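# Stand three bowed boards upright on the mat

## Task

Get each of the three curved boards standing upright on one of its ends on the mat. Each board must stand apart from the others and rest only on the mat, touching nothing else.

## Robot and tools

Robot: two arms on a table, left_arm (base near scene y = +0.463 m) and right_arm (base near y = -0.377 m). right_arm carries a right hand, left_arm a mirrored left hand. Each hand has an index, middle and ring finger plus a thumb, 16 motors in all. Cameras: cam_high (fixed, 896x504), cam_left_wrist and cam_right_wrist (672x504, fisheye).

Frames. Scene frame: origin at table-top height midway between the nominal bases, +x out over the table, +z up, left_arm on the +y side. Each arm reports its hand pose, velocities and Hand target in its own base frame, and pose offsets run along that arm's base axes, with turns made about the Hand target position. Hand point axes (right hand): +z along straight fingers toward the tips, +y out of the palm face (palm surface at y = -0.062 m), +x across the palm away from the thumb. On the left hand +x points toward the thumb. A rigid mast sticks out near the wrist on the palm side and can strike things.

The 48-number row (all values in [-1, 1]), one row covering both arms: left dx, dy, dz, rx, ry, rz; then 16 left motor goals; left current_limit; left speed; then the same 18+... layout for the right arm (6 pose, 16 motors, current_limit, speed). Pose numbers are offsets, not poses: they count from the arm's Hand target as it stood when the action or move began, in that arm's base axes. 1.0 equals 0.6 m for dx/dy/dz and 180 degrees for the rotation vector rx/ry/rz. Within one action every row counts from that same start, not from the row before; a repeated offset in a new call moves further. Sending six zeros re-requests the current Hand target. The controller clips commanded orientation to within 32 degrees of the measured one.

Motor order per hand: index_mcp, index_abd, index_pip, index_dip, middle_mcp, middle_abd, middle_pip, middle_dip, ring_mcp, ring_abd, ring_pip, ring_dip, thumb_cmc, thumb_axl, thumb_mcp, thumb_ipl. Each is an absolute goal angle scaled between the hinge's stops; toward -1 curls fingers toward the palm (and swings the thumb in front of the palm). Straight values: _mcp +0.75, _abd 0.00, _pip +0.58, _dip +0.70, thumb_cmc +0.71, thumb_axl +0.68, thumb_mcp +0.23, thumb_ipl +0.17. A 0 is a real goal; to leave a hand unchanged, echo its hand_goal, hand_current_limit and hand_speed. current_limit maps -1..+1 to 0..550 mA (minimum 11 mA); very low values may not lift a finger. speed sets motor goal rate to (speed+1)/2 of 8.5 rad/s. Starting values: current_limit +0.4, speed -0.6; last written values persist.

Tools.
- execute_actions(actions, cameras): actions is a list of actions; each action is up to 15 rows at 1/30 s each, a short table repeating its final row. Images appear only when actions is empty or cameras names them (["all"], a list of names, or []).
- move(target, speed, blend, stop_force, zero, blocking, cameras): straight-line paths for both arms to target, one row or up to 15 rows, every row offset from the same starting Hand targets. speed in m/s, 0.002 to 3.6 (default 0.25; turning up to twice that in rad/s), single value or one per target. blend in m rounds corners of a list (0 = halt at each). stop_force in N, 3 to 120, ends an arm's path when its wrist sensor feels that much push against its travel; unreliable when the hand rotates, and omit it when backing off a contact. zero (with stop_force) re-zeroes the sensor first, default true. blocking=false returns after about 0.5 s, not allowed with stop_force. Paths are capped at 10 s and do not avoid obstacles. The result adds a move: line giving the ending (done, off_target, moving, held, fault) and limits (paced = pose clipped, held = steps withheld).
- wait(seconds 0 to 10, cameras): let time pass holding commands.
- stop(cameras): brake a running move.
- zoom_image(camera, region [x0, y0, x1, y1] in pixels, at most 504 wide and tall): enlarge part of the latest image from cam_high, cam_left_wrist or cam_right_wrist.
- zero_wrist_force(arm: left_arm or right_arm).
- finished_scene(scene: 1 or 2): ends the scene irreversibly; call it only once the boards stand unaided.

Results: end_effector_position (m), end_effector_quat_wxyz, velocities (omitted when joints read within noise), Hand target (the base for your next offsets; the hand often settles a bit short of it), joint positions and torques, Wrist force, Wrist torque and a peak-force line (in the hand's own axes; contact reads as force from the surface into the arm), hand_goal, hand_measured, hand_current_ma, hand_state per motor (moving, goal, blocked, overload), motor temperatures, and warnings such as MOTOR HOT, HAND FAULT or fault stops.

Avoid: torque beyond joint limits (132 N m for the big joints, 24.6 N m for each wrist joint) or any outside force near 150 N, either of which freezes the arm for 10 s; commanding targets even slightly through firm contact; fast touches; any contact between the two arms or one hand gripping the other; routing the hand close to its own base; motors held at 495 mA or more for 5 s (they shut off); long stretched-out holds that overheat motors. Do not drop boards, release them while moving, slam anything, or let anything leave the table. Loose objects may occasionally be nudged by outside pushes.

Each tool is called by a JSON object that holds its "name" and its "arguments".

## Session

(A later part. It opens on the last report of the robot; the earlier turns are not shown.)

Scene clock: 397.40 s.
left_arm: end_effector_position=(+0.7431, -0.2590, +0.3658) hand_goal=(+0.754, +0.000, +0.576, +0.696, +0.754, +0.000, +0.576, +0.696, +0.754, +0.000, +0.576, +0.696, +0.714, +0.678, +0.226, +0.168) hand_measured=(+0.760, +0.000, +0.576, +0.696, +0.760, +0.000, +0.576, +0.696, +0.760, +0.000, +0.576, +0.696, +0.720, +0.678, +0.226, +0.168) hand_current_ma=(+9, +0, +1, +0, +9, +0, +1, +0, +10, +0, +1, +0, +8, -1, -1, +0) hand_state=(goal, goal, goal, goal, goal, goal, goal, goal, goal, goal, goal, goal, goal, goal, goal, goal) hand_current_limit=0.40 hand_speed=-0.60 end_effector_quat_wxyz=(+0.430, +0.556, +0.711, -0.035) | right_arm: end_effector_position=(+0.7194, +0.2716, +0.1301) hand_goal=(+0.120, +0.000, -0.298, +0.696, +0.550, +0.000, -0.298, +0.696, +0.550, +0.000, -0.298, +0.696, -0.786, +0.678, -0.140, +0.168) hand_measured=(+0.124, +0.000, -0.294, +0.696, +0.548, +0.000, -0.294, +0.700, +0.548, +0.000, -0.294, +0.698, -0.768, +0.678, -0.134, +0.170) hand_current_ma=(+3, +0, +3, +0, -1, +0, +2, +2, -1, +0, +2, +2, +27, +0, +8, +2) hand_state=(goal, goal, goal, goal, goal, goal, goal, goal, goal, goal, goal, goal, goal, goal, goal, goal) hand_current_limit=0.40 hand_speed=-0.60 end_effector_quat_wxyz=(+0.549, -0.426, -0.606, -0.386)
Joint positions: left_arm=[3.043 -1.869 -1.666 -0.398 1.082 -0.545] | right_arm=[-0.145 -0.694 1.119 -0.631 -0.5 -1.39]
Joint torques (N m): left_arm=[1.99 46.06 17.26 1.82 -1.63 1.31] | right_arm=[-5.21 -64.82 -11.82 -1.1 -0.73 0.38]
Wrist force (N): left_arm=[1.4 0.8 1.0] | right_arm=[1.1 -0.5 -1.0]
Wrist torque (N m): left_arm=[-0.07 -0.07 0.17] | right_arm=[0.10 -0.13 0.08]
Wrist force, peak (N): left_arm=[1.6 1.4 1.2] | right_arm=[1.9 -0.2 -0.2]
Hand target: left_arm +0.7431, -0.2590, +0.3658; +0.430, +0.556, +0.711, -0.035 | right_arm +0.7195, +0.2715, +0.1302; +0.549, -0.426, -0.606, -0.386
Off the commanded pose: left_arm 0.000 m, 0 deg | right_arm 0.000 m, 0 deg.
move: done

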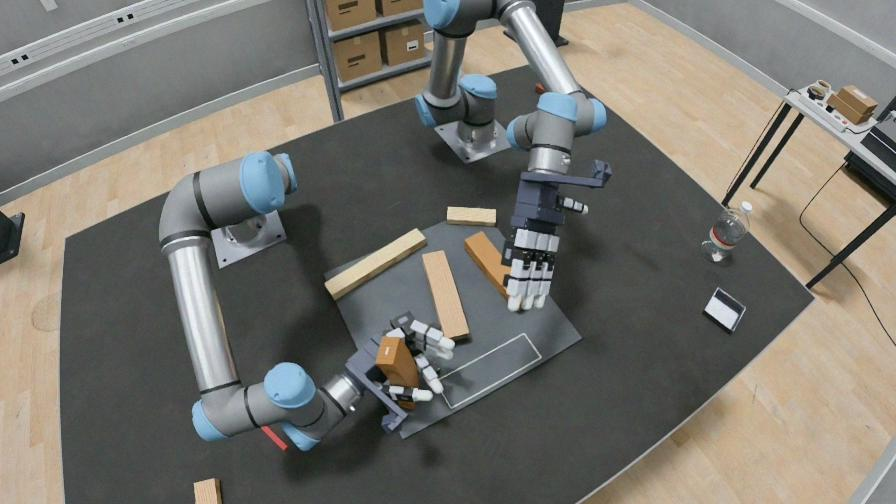

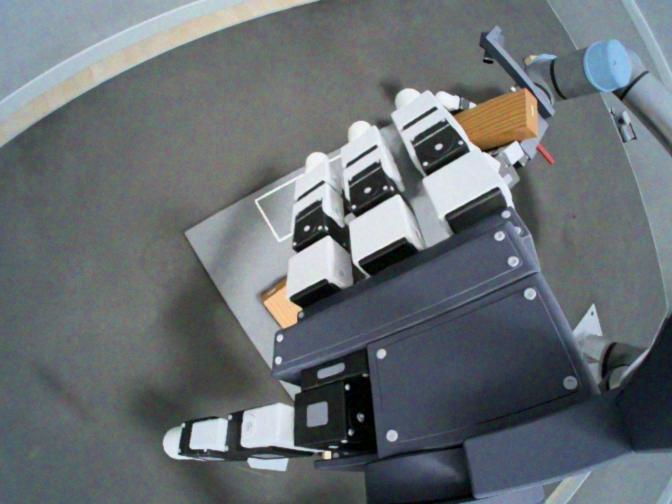

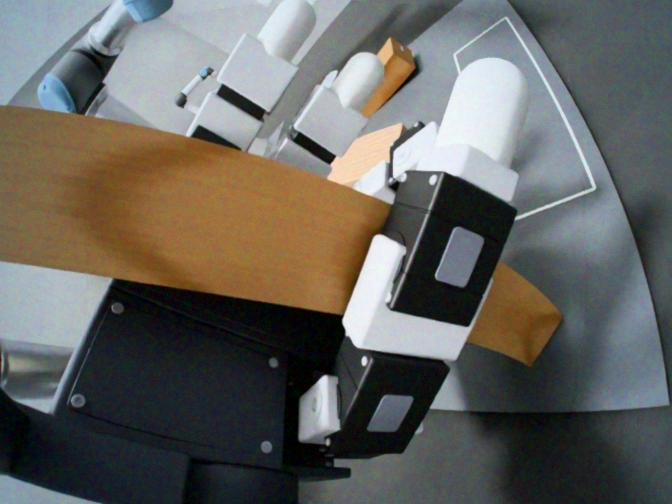

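{"name": "execute_actions", "arguments": {"actions": [[[0,0,0,0,0,0,0.754,0,0.576,0.696,0.754,0,0.576,0.696,0.754,0,0.576,0.696,0.714,0.678,0.226,0.168,0.4,-0.6,0,0,0,0,0,0,0.1,0,-0.2,0.6,0.45,0,0.3,0.696,0.45,0,0.3,0.696,-0.786,0.678,-0.14,0.168,0.2,-0.6]],[[0,0,0,0,0,0,0.754,0,0.576,0.696,0.754,0,0.576,0.696,0.754,0,0.576,0.696,0.714,0.678,0.226,0.168,0.4,-0.6,0,0,0,0,0,0,0.0,0,-0.2,0.6,0.0,0,0.1,0.696,0.0,0,0.1,0.696,-0.786,0.678,-0.14,0.168,0.2,-0.6]],[[0,0,0,0,0,0,0.754,0,0.576,0.696,0.754,0,0.576,0.696,0.754,0,0.576,0.696,0.714,0.678,0.226,0.168,0.4,-0.6,0,0,0,0,0,0,-0.02,0,-0.4,0.4,-0.02,0,-0.4,0.4,-0.02,0,-0.4,0.4,-0.786,0.678,-0.14,0.168,0.2,-0.6]]], "cameras": ["all"]}}

{"name": "zoom_image", "arguments": {"camera": "cam_high", "region": [320, 290, 450, 430]}}

Scene clock: 415.33 s.
left_arm: end_effector_position=(+0.7431, -0.2590, +0.3658) hand_goal=(+0.754, +0.000, +0.576, +0.696, +0.754, +0.000, +0.576, +0.696, +0.754, +0.000, +0.576, +0.696, +0.714, +0.678, +0.226, +0.168) hand_measured=(+0.760, +0.000, +0.576, +0.696, +0.760, +0.000, +0.576, +0.696, +0.760, +0.000, +0.576, +0.696, +0.720, +0.678, +0.226, +0.168) hand_current_ma=(+9, +0, +1, +0, +9, +0, +1, +0, +10, +0, +1, +0, +8, -1, -1, +0) hand_state=(goal, goal, goal, goal, goal, goal, goal, goal, goal, goal, goal, goal, goal, goal, goal, goal) hand_current_limit=0.40 hand_speed=-0.60 end_effector_quat_wxyz=(+0.430, +0.556, +0.711, -0.035) | right_arm: end_effector_position=(+0.7195, +0.2715, +0.1302) hand_goal=(-0.020, +0.000, -0.400, +0.400, -0.020, +0.000, -0.400, +0.400, -0.020, +0.000, -0.400, +0.400, -0.786, +0.678, -0.140, +0.168) hand_measured=(+0.018, -0.004, -0.372, +0.402, +0.026, -0.002, -0.322, +0.428, -0.016, +0.002, -0.396, +0.402, -0.768, +0.682, -0.124, +0.174) hand_current_ma=(+80, -3, +46, +2, +105, -1, +203, +47, +3, +1, +3, +2, +27, +4, +32, +9) hand_state=(blocked, goal, blocked, goal, blocked, goal, blocked, blocked, goal, goal, goal, goal, goal, goal, goal, goal) hand_current_limit=0.20 hand_speed=-0.60 end_effector_quat_wxyz=(+0.549, -0.426, -0.606, -0.386)
Joint positions: left_arm=[3.043 -1.869 -1.666 -0.398 1.082 -0.545] | right_arm=[-0.145 -0.695 1.119 -0.631 -0.5 -1.39]
Joint torques (N m): left_arm=[2.13 46.02 17.14 1.94 -1.6 1.31] | right_arm=[-4.8 -65.13 -14.24 -1.26 0.89 -2.1]
Wrist force (N): left_arm=[1.4 1.4 0.9] | right_arm=[-0.1 1.2 0.8]
Wrist torque (N m): left_arm=[0.02 -0.07 0.16] | right_arm=[0.10 0.16 -0.06]
Wrist force, peak (N): left_arm=[1.7 1.4 1.1] | right_arm=[0.6 1.4 1.2]
Hand target: left_arm +0.7431, -0.2590, +0.3658; +0.430, +0.556, +0.711, -0.035 | right_arm +0.7195, +0.2715, +0.1302; +0.549, -0.426, -0.606, -0.386
Off the commanded pose: left_arm 0.000 m, 0 deg | right_arm 0.000 m, 0 deg.

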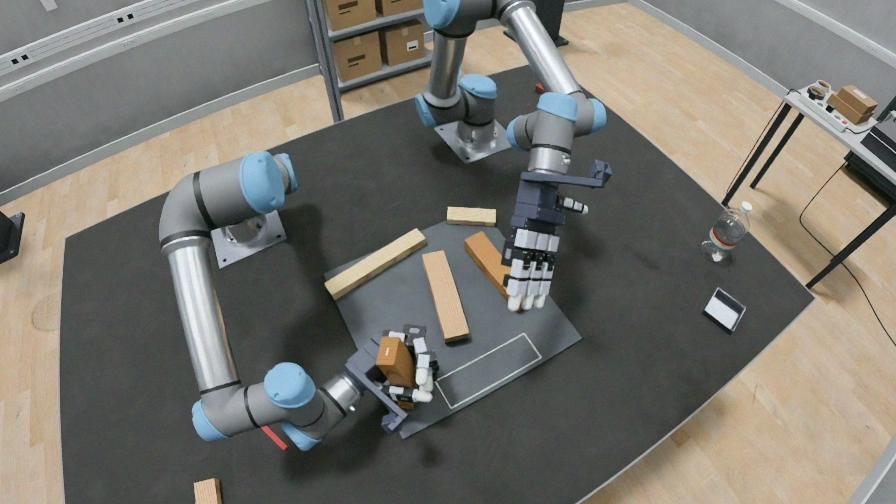

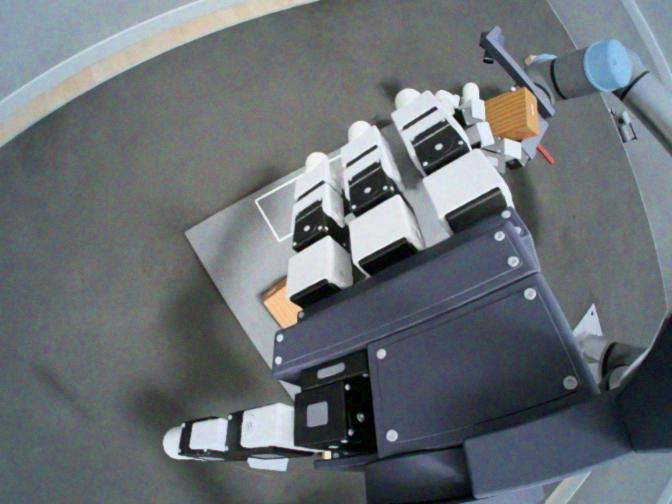

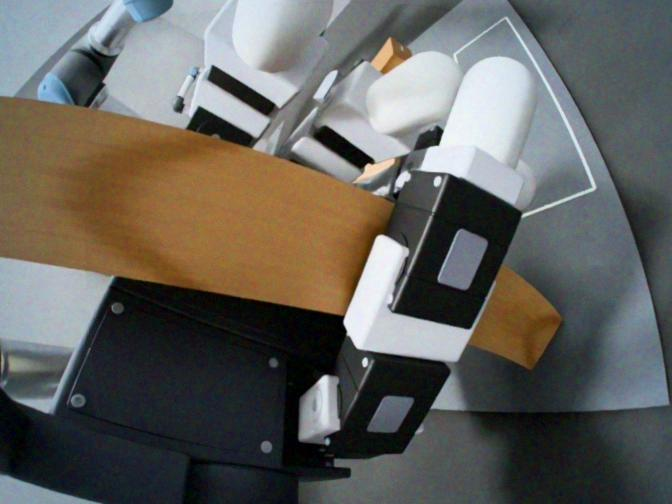

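Scaled by 3.600.

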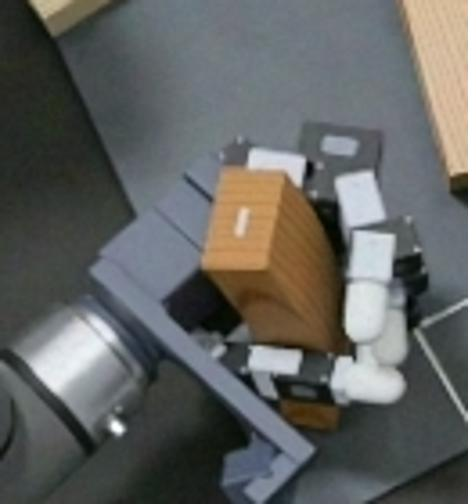

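{"name": "execute_actions", "arguments": {"actions": [[[0,0,0,0,0,0,0.754,0,0.576,0.696,0.754,0,0.576,0.696,0.754,0,0.576,0.696,0.714,0.678,0.226,0.168,0.4,-0.6,0,0,0,0,0,0,-0.06,0,-0.55,0.2,-0.06,0,-0.55,0.2,-0.06,0,-0.55,0.2,-0.786,0.678,-0.14,0.168,0.3,-0.7]],[[0,0,0,0,0,0,0.754,0,0.576,0.696,0.754,0,0.576,0.696,0.754,0,0.576,0.696,0.714,0.678,0.226,0.168,0.4,-0.6,0,0,0,0,0,0,-0.06,0,-0.65,0.0,-0.06,0,-0.65,0.0,-0.06,0,-0.65,0.0,-0.786,0.678,-0.14,0.168,0.3,-0.7]]], "cameras": ["all"]}}

{"name": "zoom_image", "arguments": {"camera": "cam_high", "region": [320, 290, 450, 430]}}

Scene clock: 419.30 s.
left_arm: end_effector_position=(+0.7431, -0.2590, +0.3658) hand_goal=(+0.754, +0.000, +0.576, +0.696, +0.754, +0.000, +0.576, +0.696, +0.754, +0.000, +0.576, +0.696, +0.714, +0.678, +0.226, +0.168) hand_measured=(+0.760, +0.000, +0.576, +0.696, +0.760, +0.000, +0.576, +0.696, +0.760, +0.000, +0.576, +0.696, +0.720, +0.678, +0.226, +0.168) hand_current_ma=(+9, +0, +1, +0, +9, +0, +1, +0, +10, +0, +1, +0, +8, -1, -1, +0) hand_state=(goal, goal, goal, goal, goal, goal, goal, goal, goal, goal, goal, goal, goal, goal, goal, goal) hand_current_limit=0.40 hand_speed=-0.60 end_effector_quat_wxyz=(+0.430, +0.556, +0.711, -0.035) | right_arm: end_effector_position=(+0.7195, +0.2715, +0.1302) hand_goal=(-0.060, +0.000, -0.650, +0.000, -0.060, +0.000, -0.650, +0.000, -0.060, +0.000, -0.650, +0.000, -0.786, +0.678, -0.140, +0.168) hand_measured=(-0.016, -0.002, -0.534, +0.156, +0.006, -0.006, -0.560, +0.102, -0.038, +0.002, -0.588, +0.082, -0.730, +0.690, -0.114, +0.170) hand_current_ma=(+97, -1, +357, +358, +172, -5, +246, +302, +36, +1, +147, +222, +129, +19, +64, +1) hand_state=(blocked, goal, blocked, blocked, blocked, goal, blocked, blocked, blocked, goal, blocked, blocked, blocked, goal, blocked, goal) hand_current_limit=0.30 hand_speed=-0.70 end_effector_quat_wxyz=(+0.549, -0.426, -0.606, -0.386)
Joint positions: left_arm=[3.043 -1.869 -1.666 -0.398 1.082 -0.545] | right_arm=[-0.145 -0.695 1.119 -0.631 -0.5 -1.39]
Joint torques (N m): left_arm=[1.68 46.27 18.52 2.04 -1.6 1.31] | right_arm=[-4.48 -64.54 -19.46 -0.43 -1.01 -0.57]
Wrist force (N): left_arm=[1.2 1.1 0.9] | right_arm=[1.2 1.5 0.3]
Wrist torque (N m): left_arm=[-0.01 -0.05 0.15] | right_arm=[0.14 0.13 -0.05]
Wrist force, peak (N): left_arm=[1.7 1.3 1.3] | right_arm=[0.6 2.5 -0.2]
Hand target: left_arm +0.7431, -0.2590, +0.3658; +0.430, +0.556, +0.711, -0.035 | right_arm +0.7195, +0.2715, +0.1302; +0.549, -0.426, -0.606, -0.386
Off the commanded pose: left_arm 0.000 m, 0 deg | right_arm 0.000 m, 0 deg.

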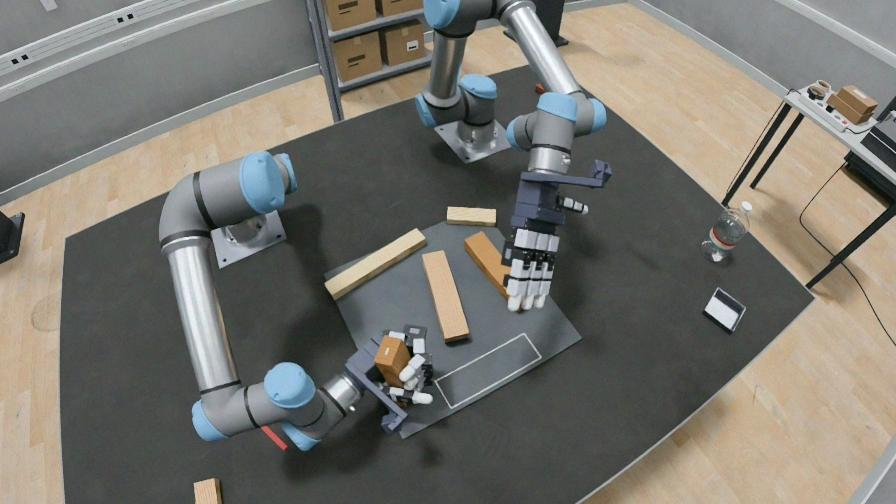

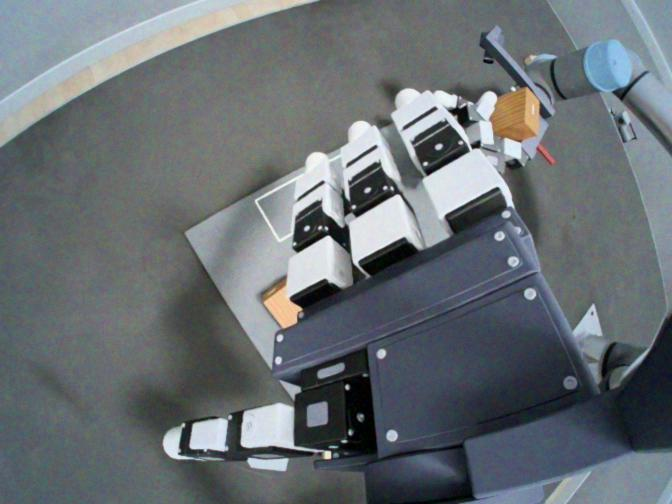

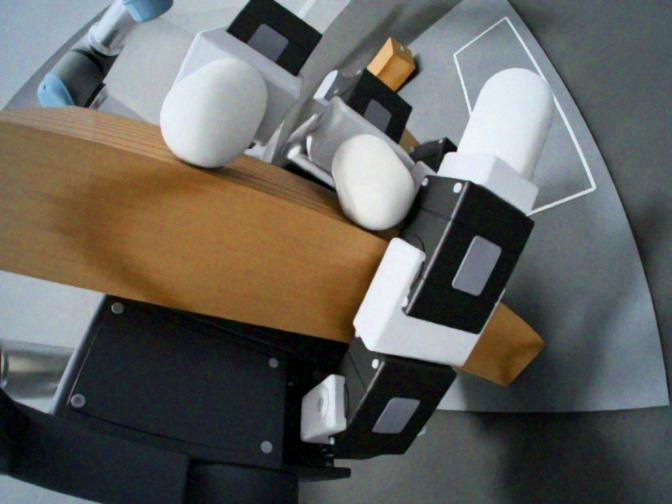

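Scaled by 3.600.

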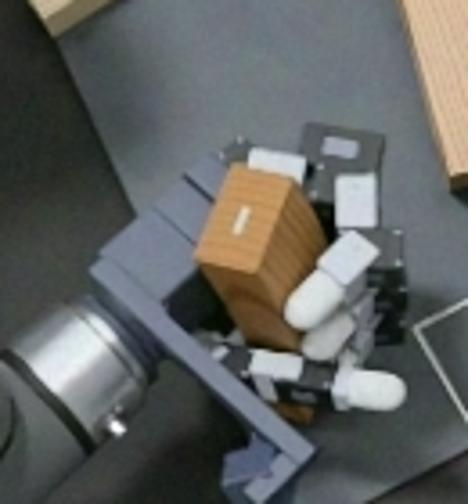

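{"name": "move", "arguments": {"target": [0,0,0,0,0,0,0.754,0,0.576,0.696,0.754,0,0.576,0.696,0.754,0,0.576,0.696,0.714,0.678,0.226,0.168,0.4,-0.6,0,0,0.1,0,0,0,-0.08,0,-0.75,-0.05,-0.06,0,-0.75,-0.05,-0.1,0,-0.75,-0.05,-0.786,0.678,-0.2,0.168,0.4,-0.7], "speed": 0.04, "cameras": ["all"]}}

{"name": "zoom_image", "arguments": {"camera": "cam_high", "region": [320, 270, 450, 410]}}

Scene clock: 423.17 s.
left_arm: end_effector_position=(+0.7431, -0.2590, +0.3658) hand_goal=(+0.754, +0.000, +0.576, +0.696, +0.754, +0.000, +0.576, +0.696, +0.754, +0.000, +0.576, +0.696, +0.714, +0.678, +0.226, +0.168) hand_measured=(+0.760, +0.000, +0.576, +0.696, +0.760, +0.000, +0.576, +0.696, +0.760, +0.000, +0.576, +0.696, +0.720, +0.678, +0.226, +0.168) hand_current_ma=(+9, +0, +1, +0, +9, +0, +1, +0, +10, +0, +1, +0, +8, -1, -1, +0) hand_state=(goal, goal, goal, goal, goal, goal, goal, goal, goal, goal, goal, goal, goal, goal, goal, goal) hand_current_limit=0.40 hand_speed=-0.60 end_effector_quat_wxyz=(+0.430, +0.556, +0.711, -0.035) | right_arm: end_effector_position=(+0.7195, +0.2715, +0.1904) hand_goal=(-0.080, +0.000, -0.750, -0.050, -0.060, +0.000, -0.750, -0.050, -0.100, +0.000, -0.750, -0.050, -0.786, +0.678, -0.200, +0.168) hand_measured=(-0.022, -0.002, -0.538, +0.044, +0.000, -0.004, -0.562, +0.040, -0.040, -0.002, -0.588, +0.062, -0.730, +0.678, -0.118, +0.164) hand_current_ma=(+144, +0, +385, +266, +156, -3, +385, +249, +154, -1, +385, +345, +129, +0, +316, -3) hand_state=(blocked, goal, blocked, blocked, blocked, goal, blocked, blocked, blocked, goal, blocked, blocked, blocked, goal, blocked, goal) hand_current_limit=0.40 hand_speed=-0.70 end_effector_quat_wxyz=(+0.549, -0.426, -0.606, -0.386) end_effector_velocity=(+0.000, +0.000, -0.002) end_effector_angular_velocity=(+0.000, +0.000, +0.000)
Joint positions: left_arm=[3.043 -1.869 -1.666 -0.398 1.082 -0.545] | right_arm=[-0.145 -0.752 1.062 -0.516 -0.5 -1.39]
Joint velocities: left_arm=[within noise] | right_arm=[0 0.002 0.002 -0.005 0 0]
Joint torques (N m): left_arm=[2.39 45.37 18.72 2.03 -1.52 1.42] | right_arm=[0.58 -50.18 -14.29 -1.72 0.93 -0.73]
Wrist force (N): left_arm=[1.4 1.2 1.0] | right_arm=[-2.1 -0.5 0.0]
Wrist torque (N m): left_arm=[-0.02 -0.07 0.15] | right_arm=[0.08 0.04 0.04]
Wrist force, peak (N): left_arm=[1.4 1.5 1.5] | right_arm=[-2.8 -0.7 -0.1]
Hand target: left_arm +0.7431, -0.2590, +0.3658; +0.430, +0.556, +0.711, -0.035 | right_arm +0.7195, +0.2715, +0.1902; +0.549, -0.426, -0.606, -0.386
Off the commanded pose: left_arm 0.000 m, 0 deg | right_arm 0.000 m, 0 deg.
move: done

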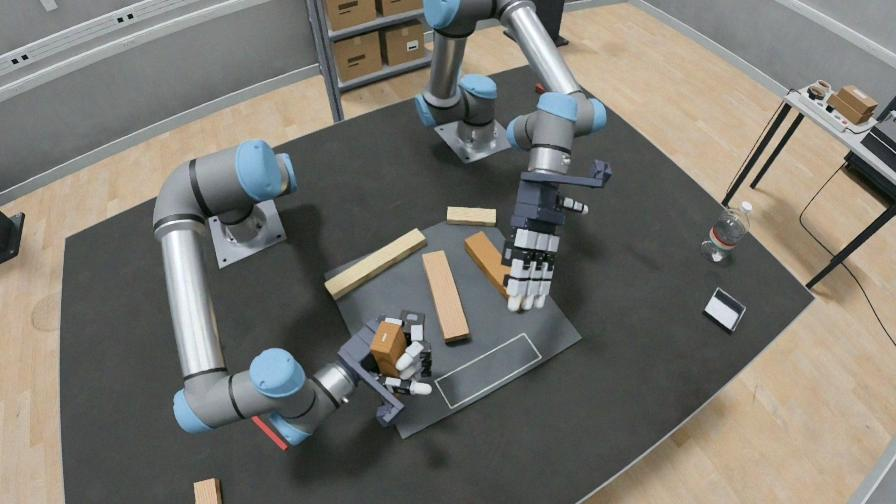

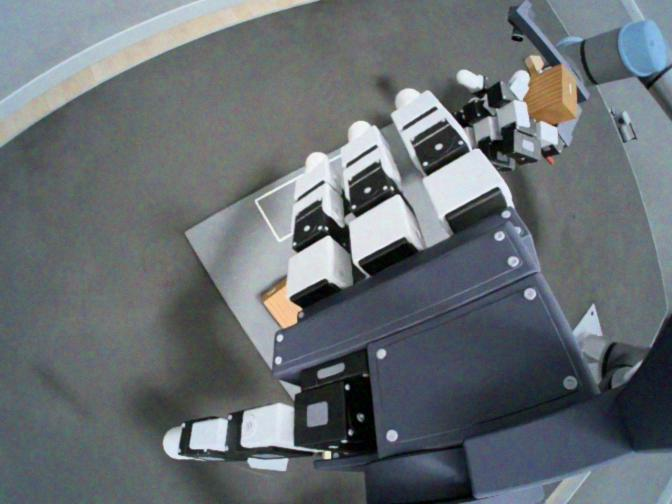

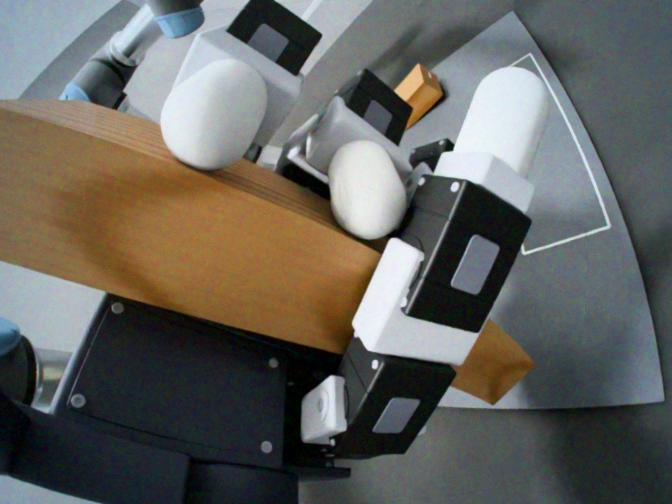

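Scaled by 3.600.

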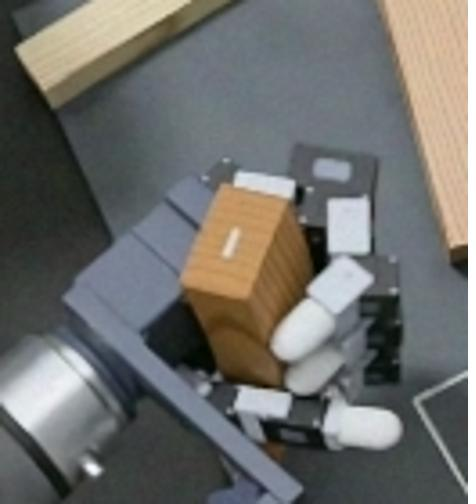

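{"name": "move", "arguments": {"target": [[0,0.13,0.05,0,0,0,0.754,0,0.576,0.696,0.754,0,0.576,0.696,0.754,0,0.576,0.696,0.714,0.678,0.226,0.168,0.4,-0.6,-0.1,0,0.233,0,0,0,-0.08,0,-0.75,-0.05,-0.06,0,-0.75,-0.05,-0.1,0,-0.75,-0.05,-0.786,0.678,-0.2,0.168,0.4,-0.7],[0,0.13,0.05,0,0,0,0.754,0,0.576,0.696,0.754,0,0.576,0.696,0.754,0,0.576,0.696,0.714,0.678,0.226,0.168,0.4,-0.6,-0.26,-0.03,0.233,-0.17,0.468,-0.048,-0.08,0,-0.75,-0.05,-0.06,0,-0.75,-0.05,-0.1,0,-0.75,-0.05,-0.786,0.678,-0.2,0.168,0.4,-0.7]], "speed": 0.2, "blend": 0.03, "cameras": ["all"]}}

Scene clock: 440.80 s.
left_arm: end_effector_position=(+0.7431, -0.1810, +0.3958) hand_goal=(+0.754, +0.000, +0.576, +0.696, +0.754, +0.000, +0.576, +0.696, +0.754, +0.000, +0.576, +0.696, +0.714, +0.678, +0.226, +0.168) hand_measured=(+0.760, +0.000, +0.576, +0.696, +0.760, +0.000, +0.576, +0.696, +0.760, +0.000, +0.576, +0.696, +0.720, +0.678, +0.226, +0.168) hand_current_ma=(+9, +0, +1, +0, +9, +0, +1, +0, +10, +0, +1, +0, +8, -1, -1, +0) hand_state=(goal, goal, goal, goal, goal, goal, goal, goal, goal, goal, goal, goal, goal, goal, goal, goal) hand_current_limit=0.40 hand_speed=-0.60 end_effector_quat_wxyz=(+0.430, +0.556, +0.711, -0.035) | right_arm: end_effector_position=(+0.5635, +0.2536, +0.3300) hand_goal=(-0.080, +0.000, -0.750, -0.050, -0.060, +0.000, -0.750, -0.050, -0.100, +0.000, -0.750, -0.050, -0.786, +0.678, -0.200, +0.168) hand_measured=(-0.022, -0.002, -0.538, +0.044, +0.000, -0.004, -0.562, +0.040, -0.040, -0.002, -0.588, +0.062, -0.730, +0.678, -0.118, +0.164) hand_current_ma=(+144, +0, +385, +266, +155, -3, +385, +249, +154, -2, +385, +345, +129, +0, +316, -3) hand_state=(blocked, goal, blocked, blocked, blocked, goal, blocked, blocked, blocked, goal, blocked, blocked, blocked, goal, blocked, goal) hand_current_limit=0.40 hand_speed=-0.70 end_effector_quat_wxyz=(-0.661, +0.730, +0.129, -0.117)
Joint positions: left_arm=[3.186 -1.784 -1.681 -0.53 0.985 -0.424] | right_arm=[-0.12 -0.982 0.934 -0.168 -0.48 0.192]
Joint torques (N m): left_arm=[-6.94 26.01 27.85 4.5 0.99 -1.53] | right_arm=[-1.59 -59.7 -14.64 2.06 0.01 0.64]
Wrist force (N): left_arm=[1.3 0.9 0.8] | right_arm=[-0.2 3.8 1.3]
Wrist torque (N m): left_arm=[0.00 -0.02 0.13] | right_arm=[0.21 0.07 0.40]
Wrist force, peak (N): left_arm=[1.7 1.2 1.3] | right_arm=[-4.6 0.6 -0.1]
Hand target: left_arm +0.7431, -0.1810, +0.3958; +0.430, +0.556, +0.711, -0.035 | right_arm +0.5635, +0.2535, +0.3300; -0.661, +0.730, +0.129, -0.117
Off the commanded pose: left_arm 0.000 m, 0 deg | right_arm 0.000 m, 0 deg.
move: done

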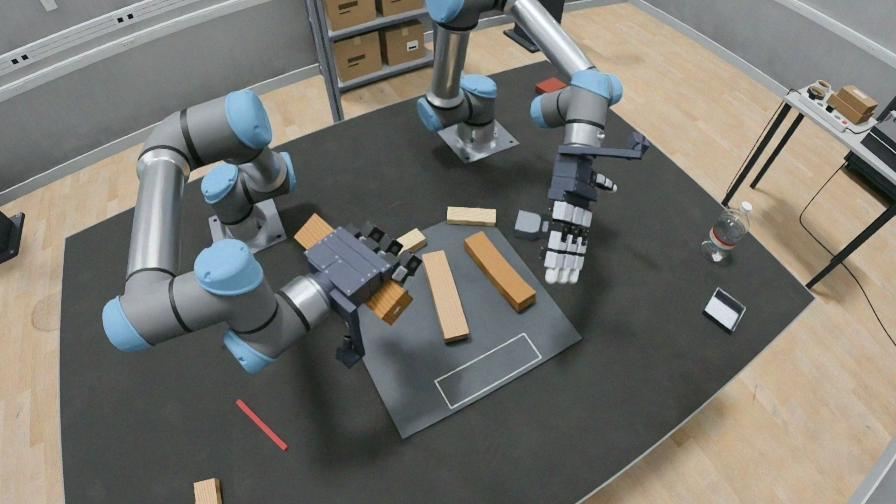

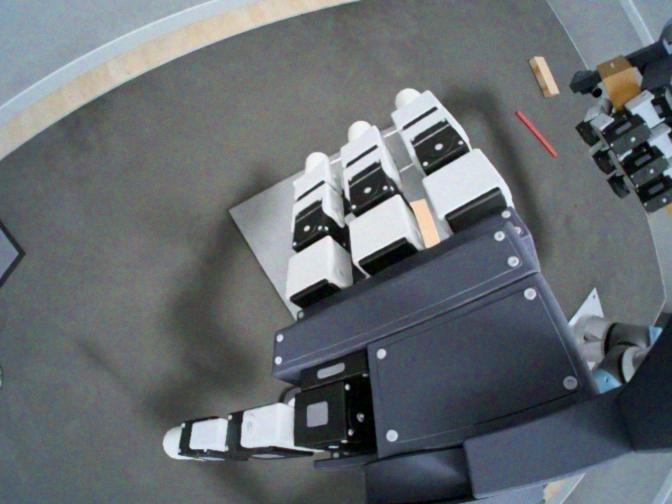

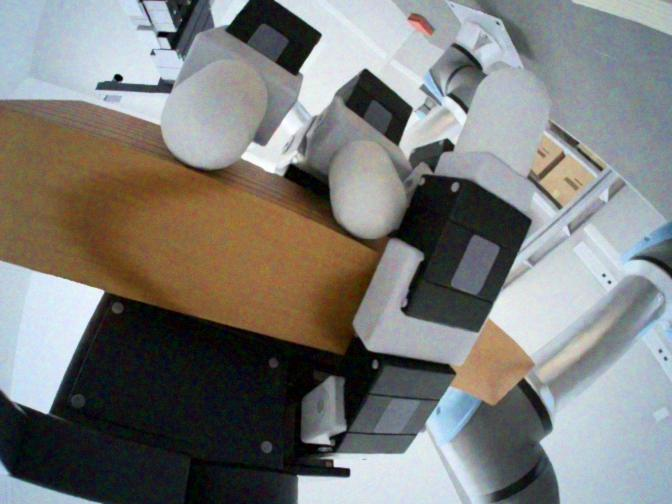

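{"name": "move", "arguments": {"target": [0,0,0,0,0,0,0.754,0,0.576,0.696,0.754,0,0.576,0.696,0.754,0,0.576,0.696,0.714,0.678,0.226,0.168,0.4,-0.6,0,0,0,-0.17,0.468,-0.048,-0.08,0,-0.75,-0.05,-0.06,0,-0.75,-0.05,-0.1,0,-0.75,-0.05,-0.786,0.678,-0.2,0.168,0.4,-0.7], "speed": 0.25, "cameras": ["all"]}}

{"name": "zoom_image", "arguments": {"camera": "cam_high", "region": [300, 180, 460, 400]}}

Scene clock: 447.40 s.
left_arm: end_effector_position=(+0.7431, -0.1810, +0.3958) hand_goal=(+0.754, +0.000, +0.576, +0.696, +0.754, +0.000, +0.576, +0.696, +0.754, +0.000, +0.576, +0.696, +0.714, +0.678, +0.226, +0.168) hand_measured=(+0.760, +0.000, +0.576, +0.696, +0.760, +0.000, +0.576, +0.696, +0.760, +0.000, +0.576, +0.696, +0.720, +0.678, +0.226, +0.168) hand_current_ma=(+9, +0, +1, +0, +9, +0, +1, +0, +10, +0, +1, +0, +8, -1, -1, +0) hand_state=(goal, goal, goal, goal, goal, goal, goal, goal, goal, goal, goal, goal, goal, goal, goal, goal) hand_current_limit=0.40 hand_speed=-0.60 end_effector_quat_wxyz=(+0.430, +0.556, +0.711, -0.035) | right_arm: end_effector_position=(+0.5634, +0.2534, +0.3301) hand_goal=(-0.080, +0.000, -0.750, -0.050, -0.060, +0.000, -0.750, -0.050, -0.100, +0.000, -0.750, -0.050, -0.786, +0.678, -0.200, +0.168) hand_measured=(-0.022, -0.002, -0.538, +0.044, +0.000, -0.004, -0.562, +0.040, -0.040, -0.004, -0.588, +0.062, -0.730, +0.676, -0.118, +0.164) hand_current_ma=(+144, +0, +385, +266, +155, -3, +385, +249, +154, -2, +385, +344, +129, -1, +316, -3) hand_state=(blocked, goal, blocked, blocked, blocked, goal, blocked, blocked, blocked, goal, blocked, blocked, blocked, goal, blocked, goal) hand_current_limit=0.40 hand_speed=-0.70 end_effector_quat_wxyz=(-0.385, +0.606, -0.424, -0.552)
Joint positions: left_arm=[3.186 -1.784 -1.681 -0.53 0.985 -0.424] | right_arm=[-0.094 -0.783 0.874 -0.307 -0.454 1.766]
Joint torques (N m): left_arm=[-6.84 26.08 27.89 4.32 0.68 -1.36] | right_arm=[2.42 -48.88 -25.19 2.35 1.3 0.93]
Wrist force (N): left_arm=[1.3 1.2 1.0] | right_arm=[2.8 0.7 1.1]
Wrist torque (N m): left_arm=[0.02 -0.02 0.12] | right_arm=[0.13 0.06 0.38]
Wrist force, peak (N): left_arm=[1.7 1.4 1.1] | right_arm=[-0.2 4.0 1.3]
Hand target: left_arm +0.7431, -0.1810, +0.3958; +0.430, +0.556, +0.711, -0.035 | right_arm +0.5635, +0.2535, +0.3300; -0.385, +0.606, -0.424, -0.552
Off the commanded pose: left_arm 0.000 m, 0 deg | right_arm 0.000 m, 0 deg.
move: done

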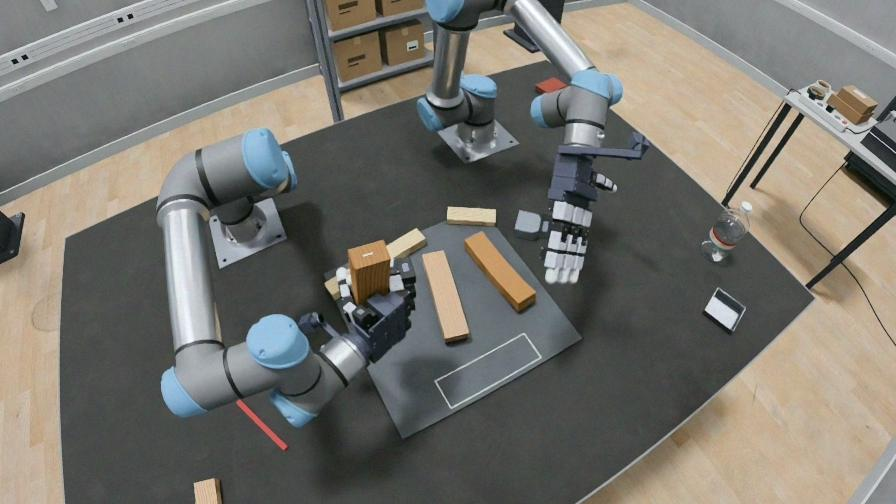

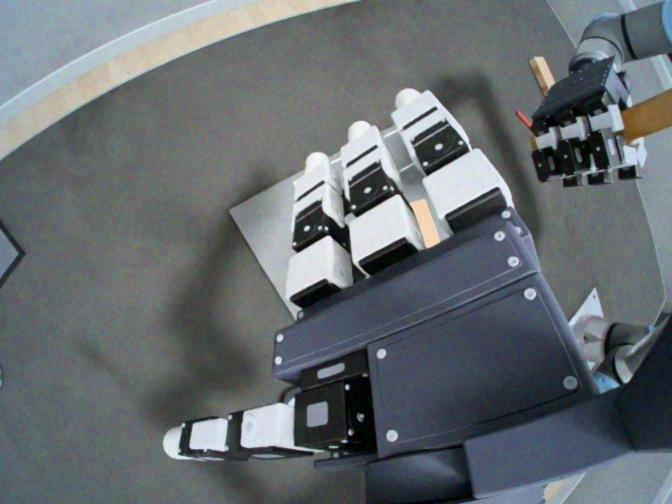

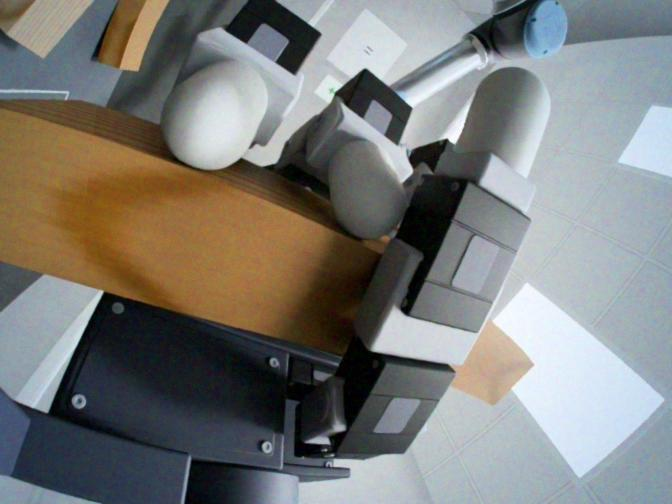

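Scaled by 2.291.

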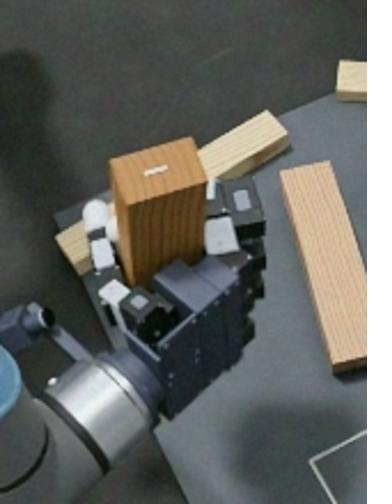

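{"name": "zoom_image", "arguments": {"camera": "cam_high", "region": [330, 225, 420, 345]}}

{"name": "zoom_image", "arguments": {"camera": "cam_left_wrist", "region": [500, 0, 672, 230]}}

Scaled by 4.200.

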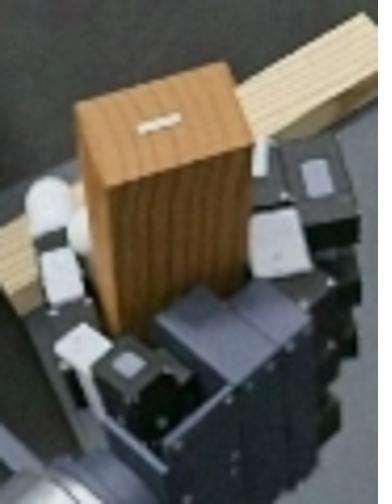

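Scaled by 2.191 from the camera's 672x504 image, which has a finer 960x720 frame.

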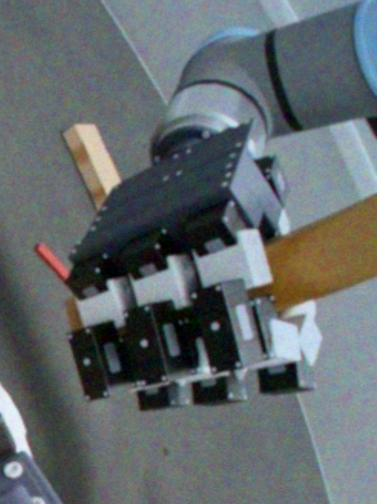

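{"name": "move", "arguments": {"target": [0,0,0,0,0,0,0.754,0,0.576,0.696,0.754,0,0.576,0.696,0.754,0,0.576,0.696,0.714,0.678,0.226,0.168,0.4,-0.6,-0.1,0,-0.32,0.0314,0.0262,0,-0.08,0,-0.75,-0.05,-0.06,0,-0.75,-0.05,-0.1,0,-0.75,-0.05,-0.786,0.678,-0.2,0.168,0.4,-0.7], "speed": 0.15, "stop_force": 15, "cameras": ["all"]}}

{"name": "zoom_image", "arguments": {"camera": "cam_high", "region": [320, 225, 460, 385]}}

{"name": "zoom_image", "arguments": {"camera": "cam_left_wrist", "region": [500, 0, 672, 230]}}

Scene clock: 495.67 s.
left_arm: end_effector_position=(+0.7431, -0.1810, +0.3958) hand_goal=(+0.754, +0.000, +0.576, +0.696, +0.754, +0.000, +0.576, +0.696, +0.754, +0.000, +0.576, +0.696, +0.714, +0.678, +0.226, +0.168) hand_measured=(+0.760, +0.000, +0.576, +0.696, +0.760, +0.000, +0.576, +0.696, +0.760, +0.000, +0.576, +0.696, +0.720, +0.678, +0.226, +0.168) hand_current_ma=(+9, +0, +1, +0, +9, +0, +1, +0, +10, +0, +1, +0, +8, -1, -1, +0) hand_state=(goal, goal, goal, goal, goal, goal, goal, goal, goal, goal, goal, goal, goal, goal, goal, goal) hand_current_limit=0.40 hand_speed=-0.60 end_effector_quat_wxyz=(+0.430, +0.556, +0.711, -0.035) | right_arm: end_effector_position=(+0.5035, +0.2535, +0.1381) hand_goal=(-0.080, +0.000, -0.750, -0.050, -0.060, +0.000, -0.750, -0.050, -0.100, +0.000, -0.750, -0.050, -0.786, +0.678, -0.200, +0.168) hand_measured=(-0.022, -0.002, -0.538, +0.044, +0.000, -0.004, -0.562, +0.040, -0.040, -0.004, -0.588, +0.062, -0.730, +0.676, -0.118, +0.164) hand_current_ma=(+144, +0, +385, +266, +155, -3, +385, +249, +154, -2, +385, +344, +129, -1, +316, -3) hand_state=(blocked, goal, blocked, blocked, blocked, goal, blocked, blocked, blocked, goal, blocked, blocked, blocked, goal, blocked, goal) hand_current_limit=0.40 hand_speed=-0.70 end_effector_quat_wxyz=(-0.397, +0.563, -0.412, -0.597)
Joint positions: left_arm=[3.186 -1.784 -1.681 -0.53 0.985 -0.424] | right_arm=[-0.1 -0.669 1.268 -0.537 -0.453 1.56]
Joint torques (N m): left_arm=[-7.71 26.25 28.63 4.09 0.63 -1.12] | right_arm=[-0.21 -53.47 -10 0.92 1 1.68]
Wrist force (N): left_arm=[1.3 1.2 0.9] | right_arm=[2.6 0.5 0.6]
Wrist torque (N m): left_arm=[0.03 -0.02 0.12] | right_arm=[0.14 0.11 0.26]
Wrist force, peak (N): left_arm=[1.8 1.2 1.0] | right_arm=[4.6 1.0 0.7]
Hand target: left_arm +0.7431, -0.1810, +0.3958; +0.430, +0.556, +0.711, -0.035 | right_arm +0.5035, +0.2535, +0.1380; -0.397, +0.563, -0.412, -0.597
Off the commanded pose: left_arm 0.000 m, 0 deg | right_arm 0.000 m, 0 deg.
move: done

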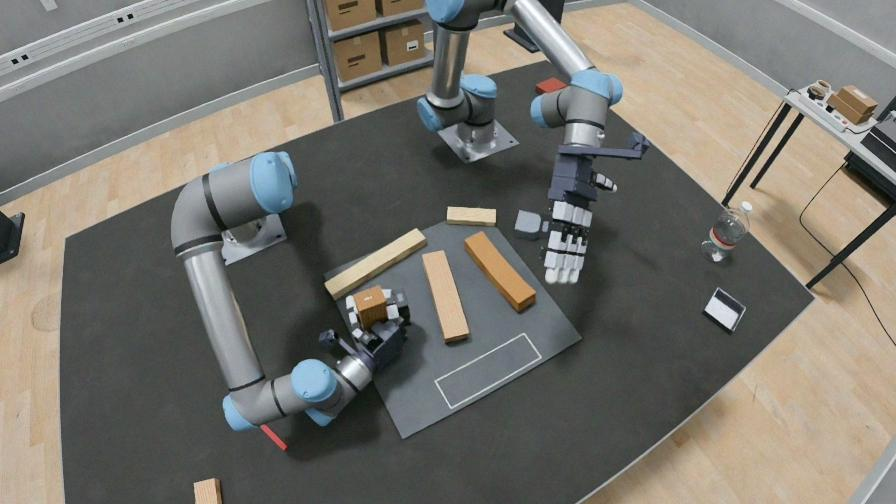

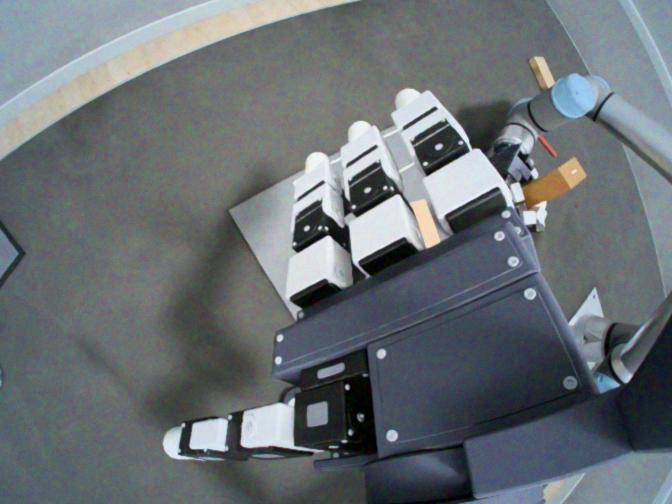

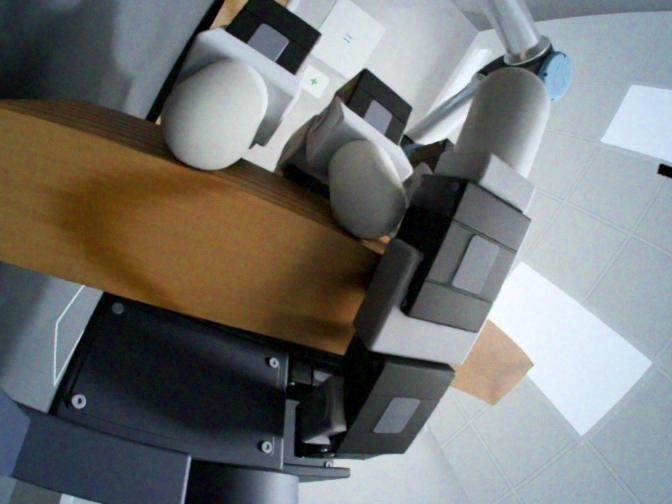

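Scaled by 3.150.

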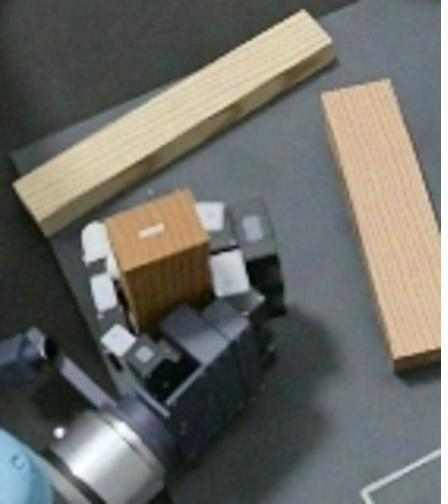

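Scaled by 2.191 from the camera's 672x504 image, which has a finer 960x720 frame.

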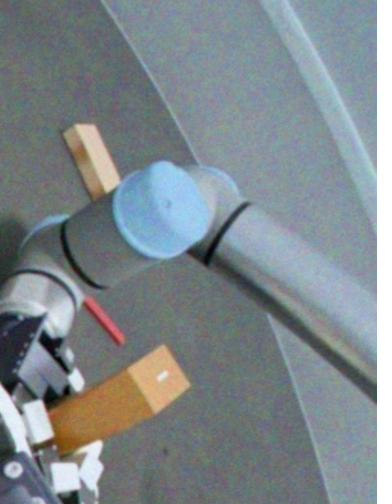

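{"name": "move", "arguments": {"target": [0,0,0,0,0,0,0.754,0,0.576,0.696,0.754,0,0.576,0.696,0.754,0,0.576,0.696,0.714,0.678,0.226,0.168,0.4,-0.6,0,0,-0.06,0,0,0,-0.08,0,-0.75,-0.05,-0.06,0,-0.75,-0.05,-0.1,0,-0.75,-0.05,-0.786,0.678,-0.2,0.168,0.4,-0.7], "speed": 0.015, "stop_force": 4, "cameras": ["all"]}}

{"name": "zoom_image", "arguments": {"camera": "cam_high", "region": [320, 225, 460, 385]}}

Scene clock: 500.03 s.
left_arm: end_effector_position=(+0.7431, -0.1810, +0.3958) hand_goal=(+0.754, +0.000, +0.576, +0.696, +0.754, +0.000, +0.576, +0.696, +0.754, +0.000, +0.576, +0.696, +0.714, +0.678, +0.226, +0.168) hand_measured=(+0.760, +0.000, +0.576, +0.696, +0.760, +0.000, +0.576, +0.696, +0.760, +0.000, +0.576, +0.696, +0.720, +0.678, +0.226, +0.168) hand_current_ma=(+9, +0, +1, +0, +9, +0, +1, +0, +10, +0, +1, +0, +8, -1, -1, +0) hand_state=(goal, goal, goal, goal, goal, goal, goal, goal, goal, goal, goal, goal, goal, goal, goal, goal) hand_current_limit=0.40 hand_speed=-0.60 end_effector_quat_wxyz=(+0.430, +0.556, +0.711, -0.035) | right_arm: end_effector_position=(+0.5035, +0.2535, +0.1282) hand_goal=(-0.080, +0.000, -0.750, -0.050, -0.060, +0.000, -0.750, -0.050, -0.100, +0.000, -0.750, -0.050, -0.786, +0.678, -0.200, +0.168) hand_measured=(-0.022, -0.002, -0.538, +0.044, +0.000, -0.004, -0.562, +0.040, -0.040, -0.006, -0.588, +0.062, -0.730, +0.676, -0.118, +0.164) hand_current_ma=(+144, +0, +385, +266, +154, -3, +385, +249, +154, -4, +385, +344, +129, -1, +316, -3) hand_state=(blocked, goal, blocked, blocked, blocked, goal, blocked, blocked, blocked, goal, blocked, blocked, blocked, goal, blocked, goal) hand_current_limit=0.40 hand_speed=-0.70 end_effector_quat_wxyz=(-0.397, +0.563, -0.412, -0.597)
Joint positions: left_arm=[3.186 -1.784 -1.681 -0.53 0.985 -0.424] | right_arm=[-0.1 -0.655 1.27 -0.554 -0.453 1.56]
Joint torques (N m): left_arm=[-7.59 26.85 27.7 3.89 0.57 -0.93] | right_arm=[6.36 -63.88 -20.74 2.81 1.04 -1.84]
Wrist force (N): left_arm=[1.6 1.0 0.8] | right_arm=[-1.3 0.1 0.2]
Wrist torque (N m): left_arm=[0.00 -0.06 0.16] | right_arm=[0.16 0.21 0.04]
Wrist force, peak (N): left_arm=[1.9 1.2 0.9] | right_arm=[-9.9 -0.7 -0.2]
Hand target: left_arm +0.7431, -0.1810, +0.3958; +0.430, +0.556, +0.711, -0.035 | right_arm +0.5035, +0.2535, +0.1282; -0.397, +0.563, -0.412, -0.597 (not the last commanded pose)
Off the commanded pose: left_arm 0.000 m, 0 deg | right_arm 0.026 m, 0 deg.
move: contact (right_arm)

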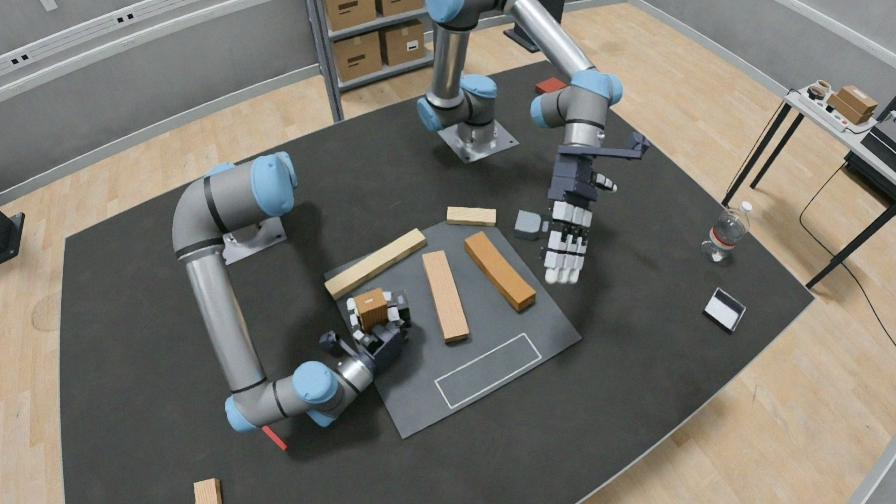

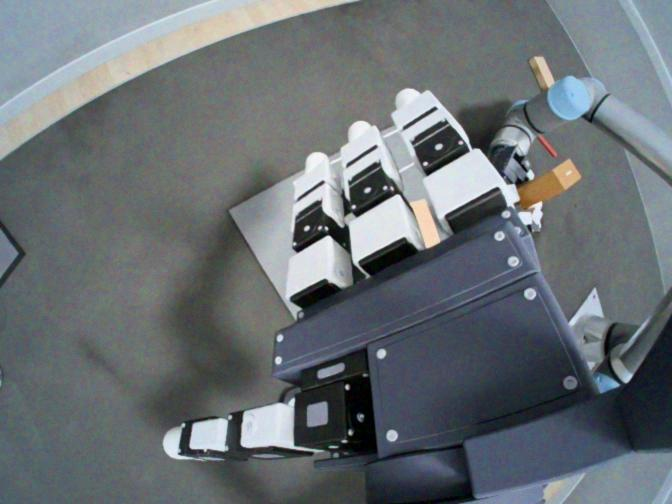

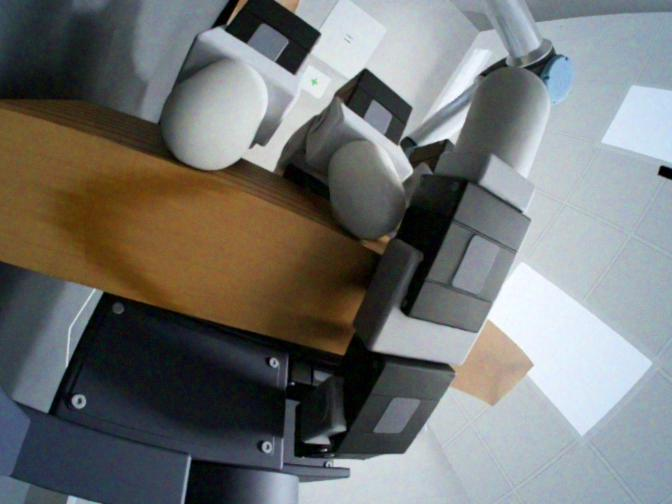

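Scaled by 3.150.

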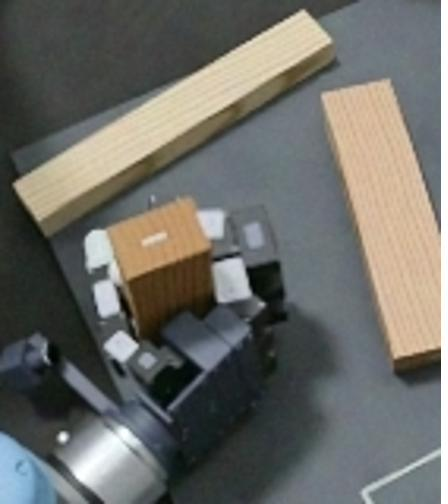

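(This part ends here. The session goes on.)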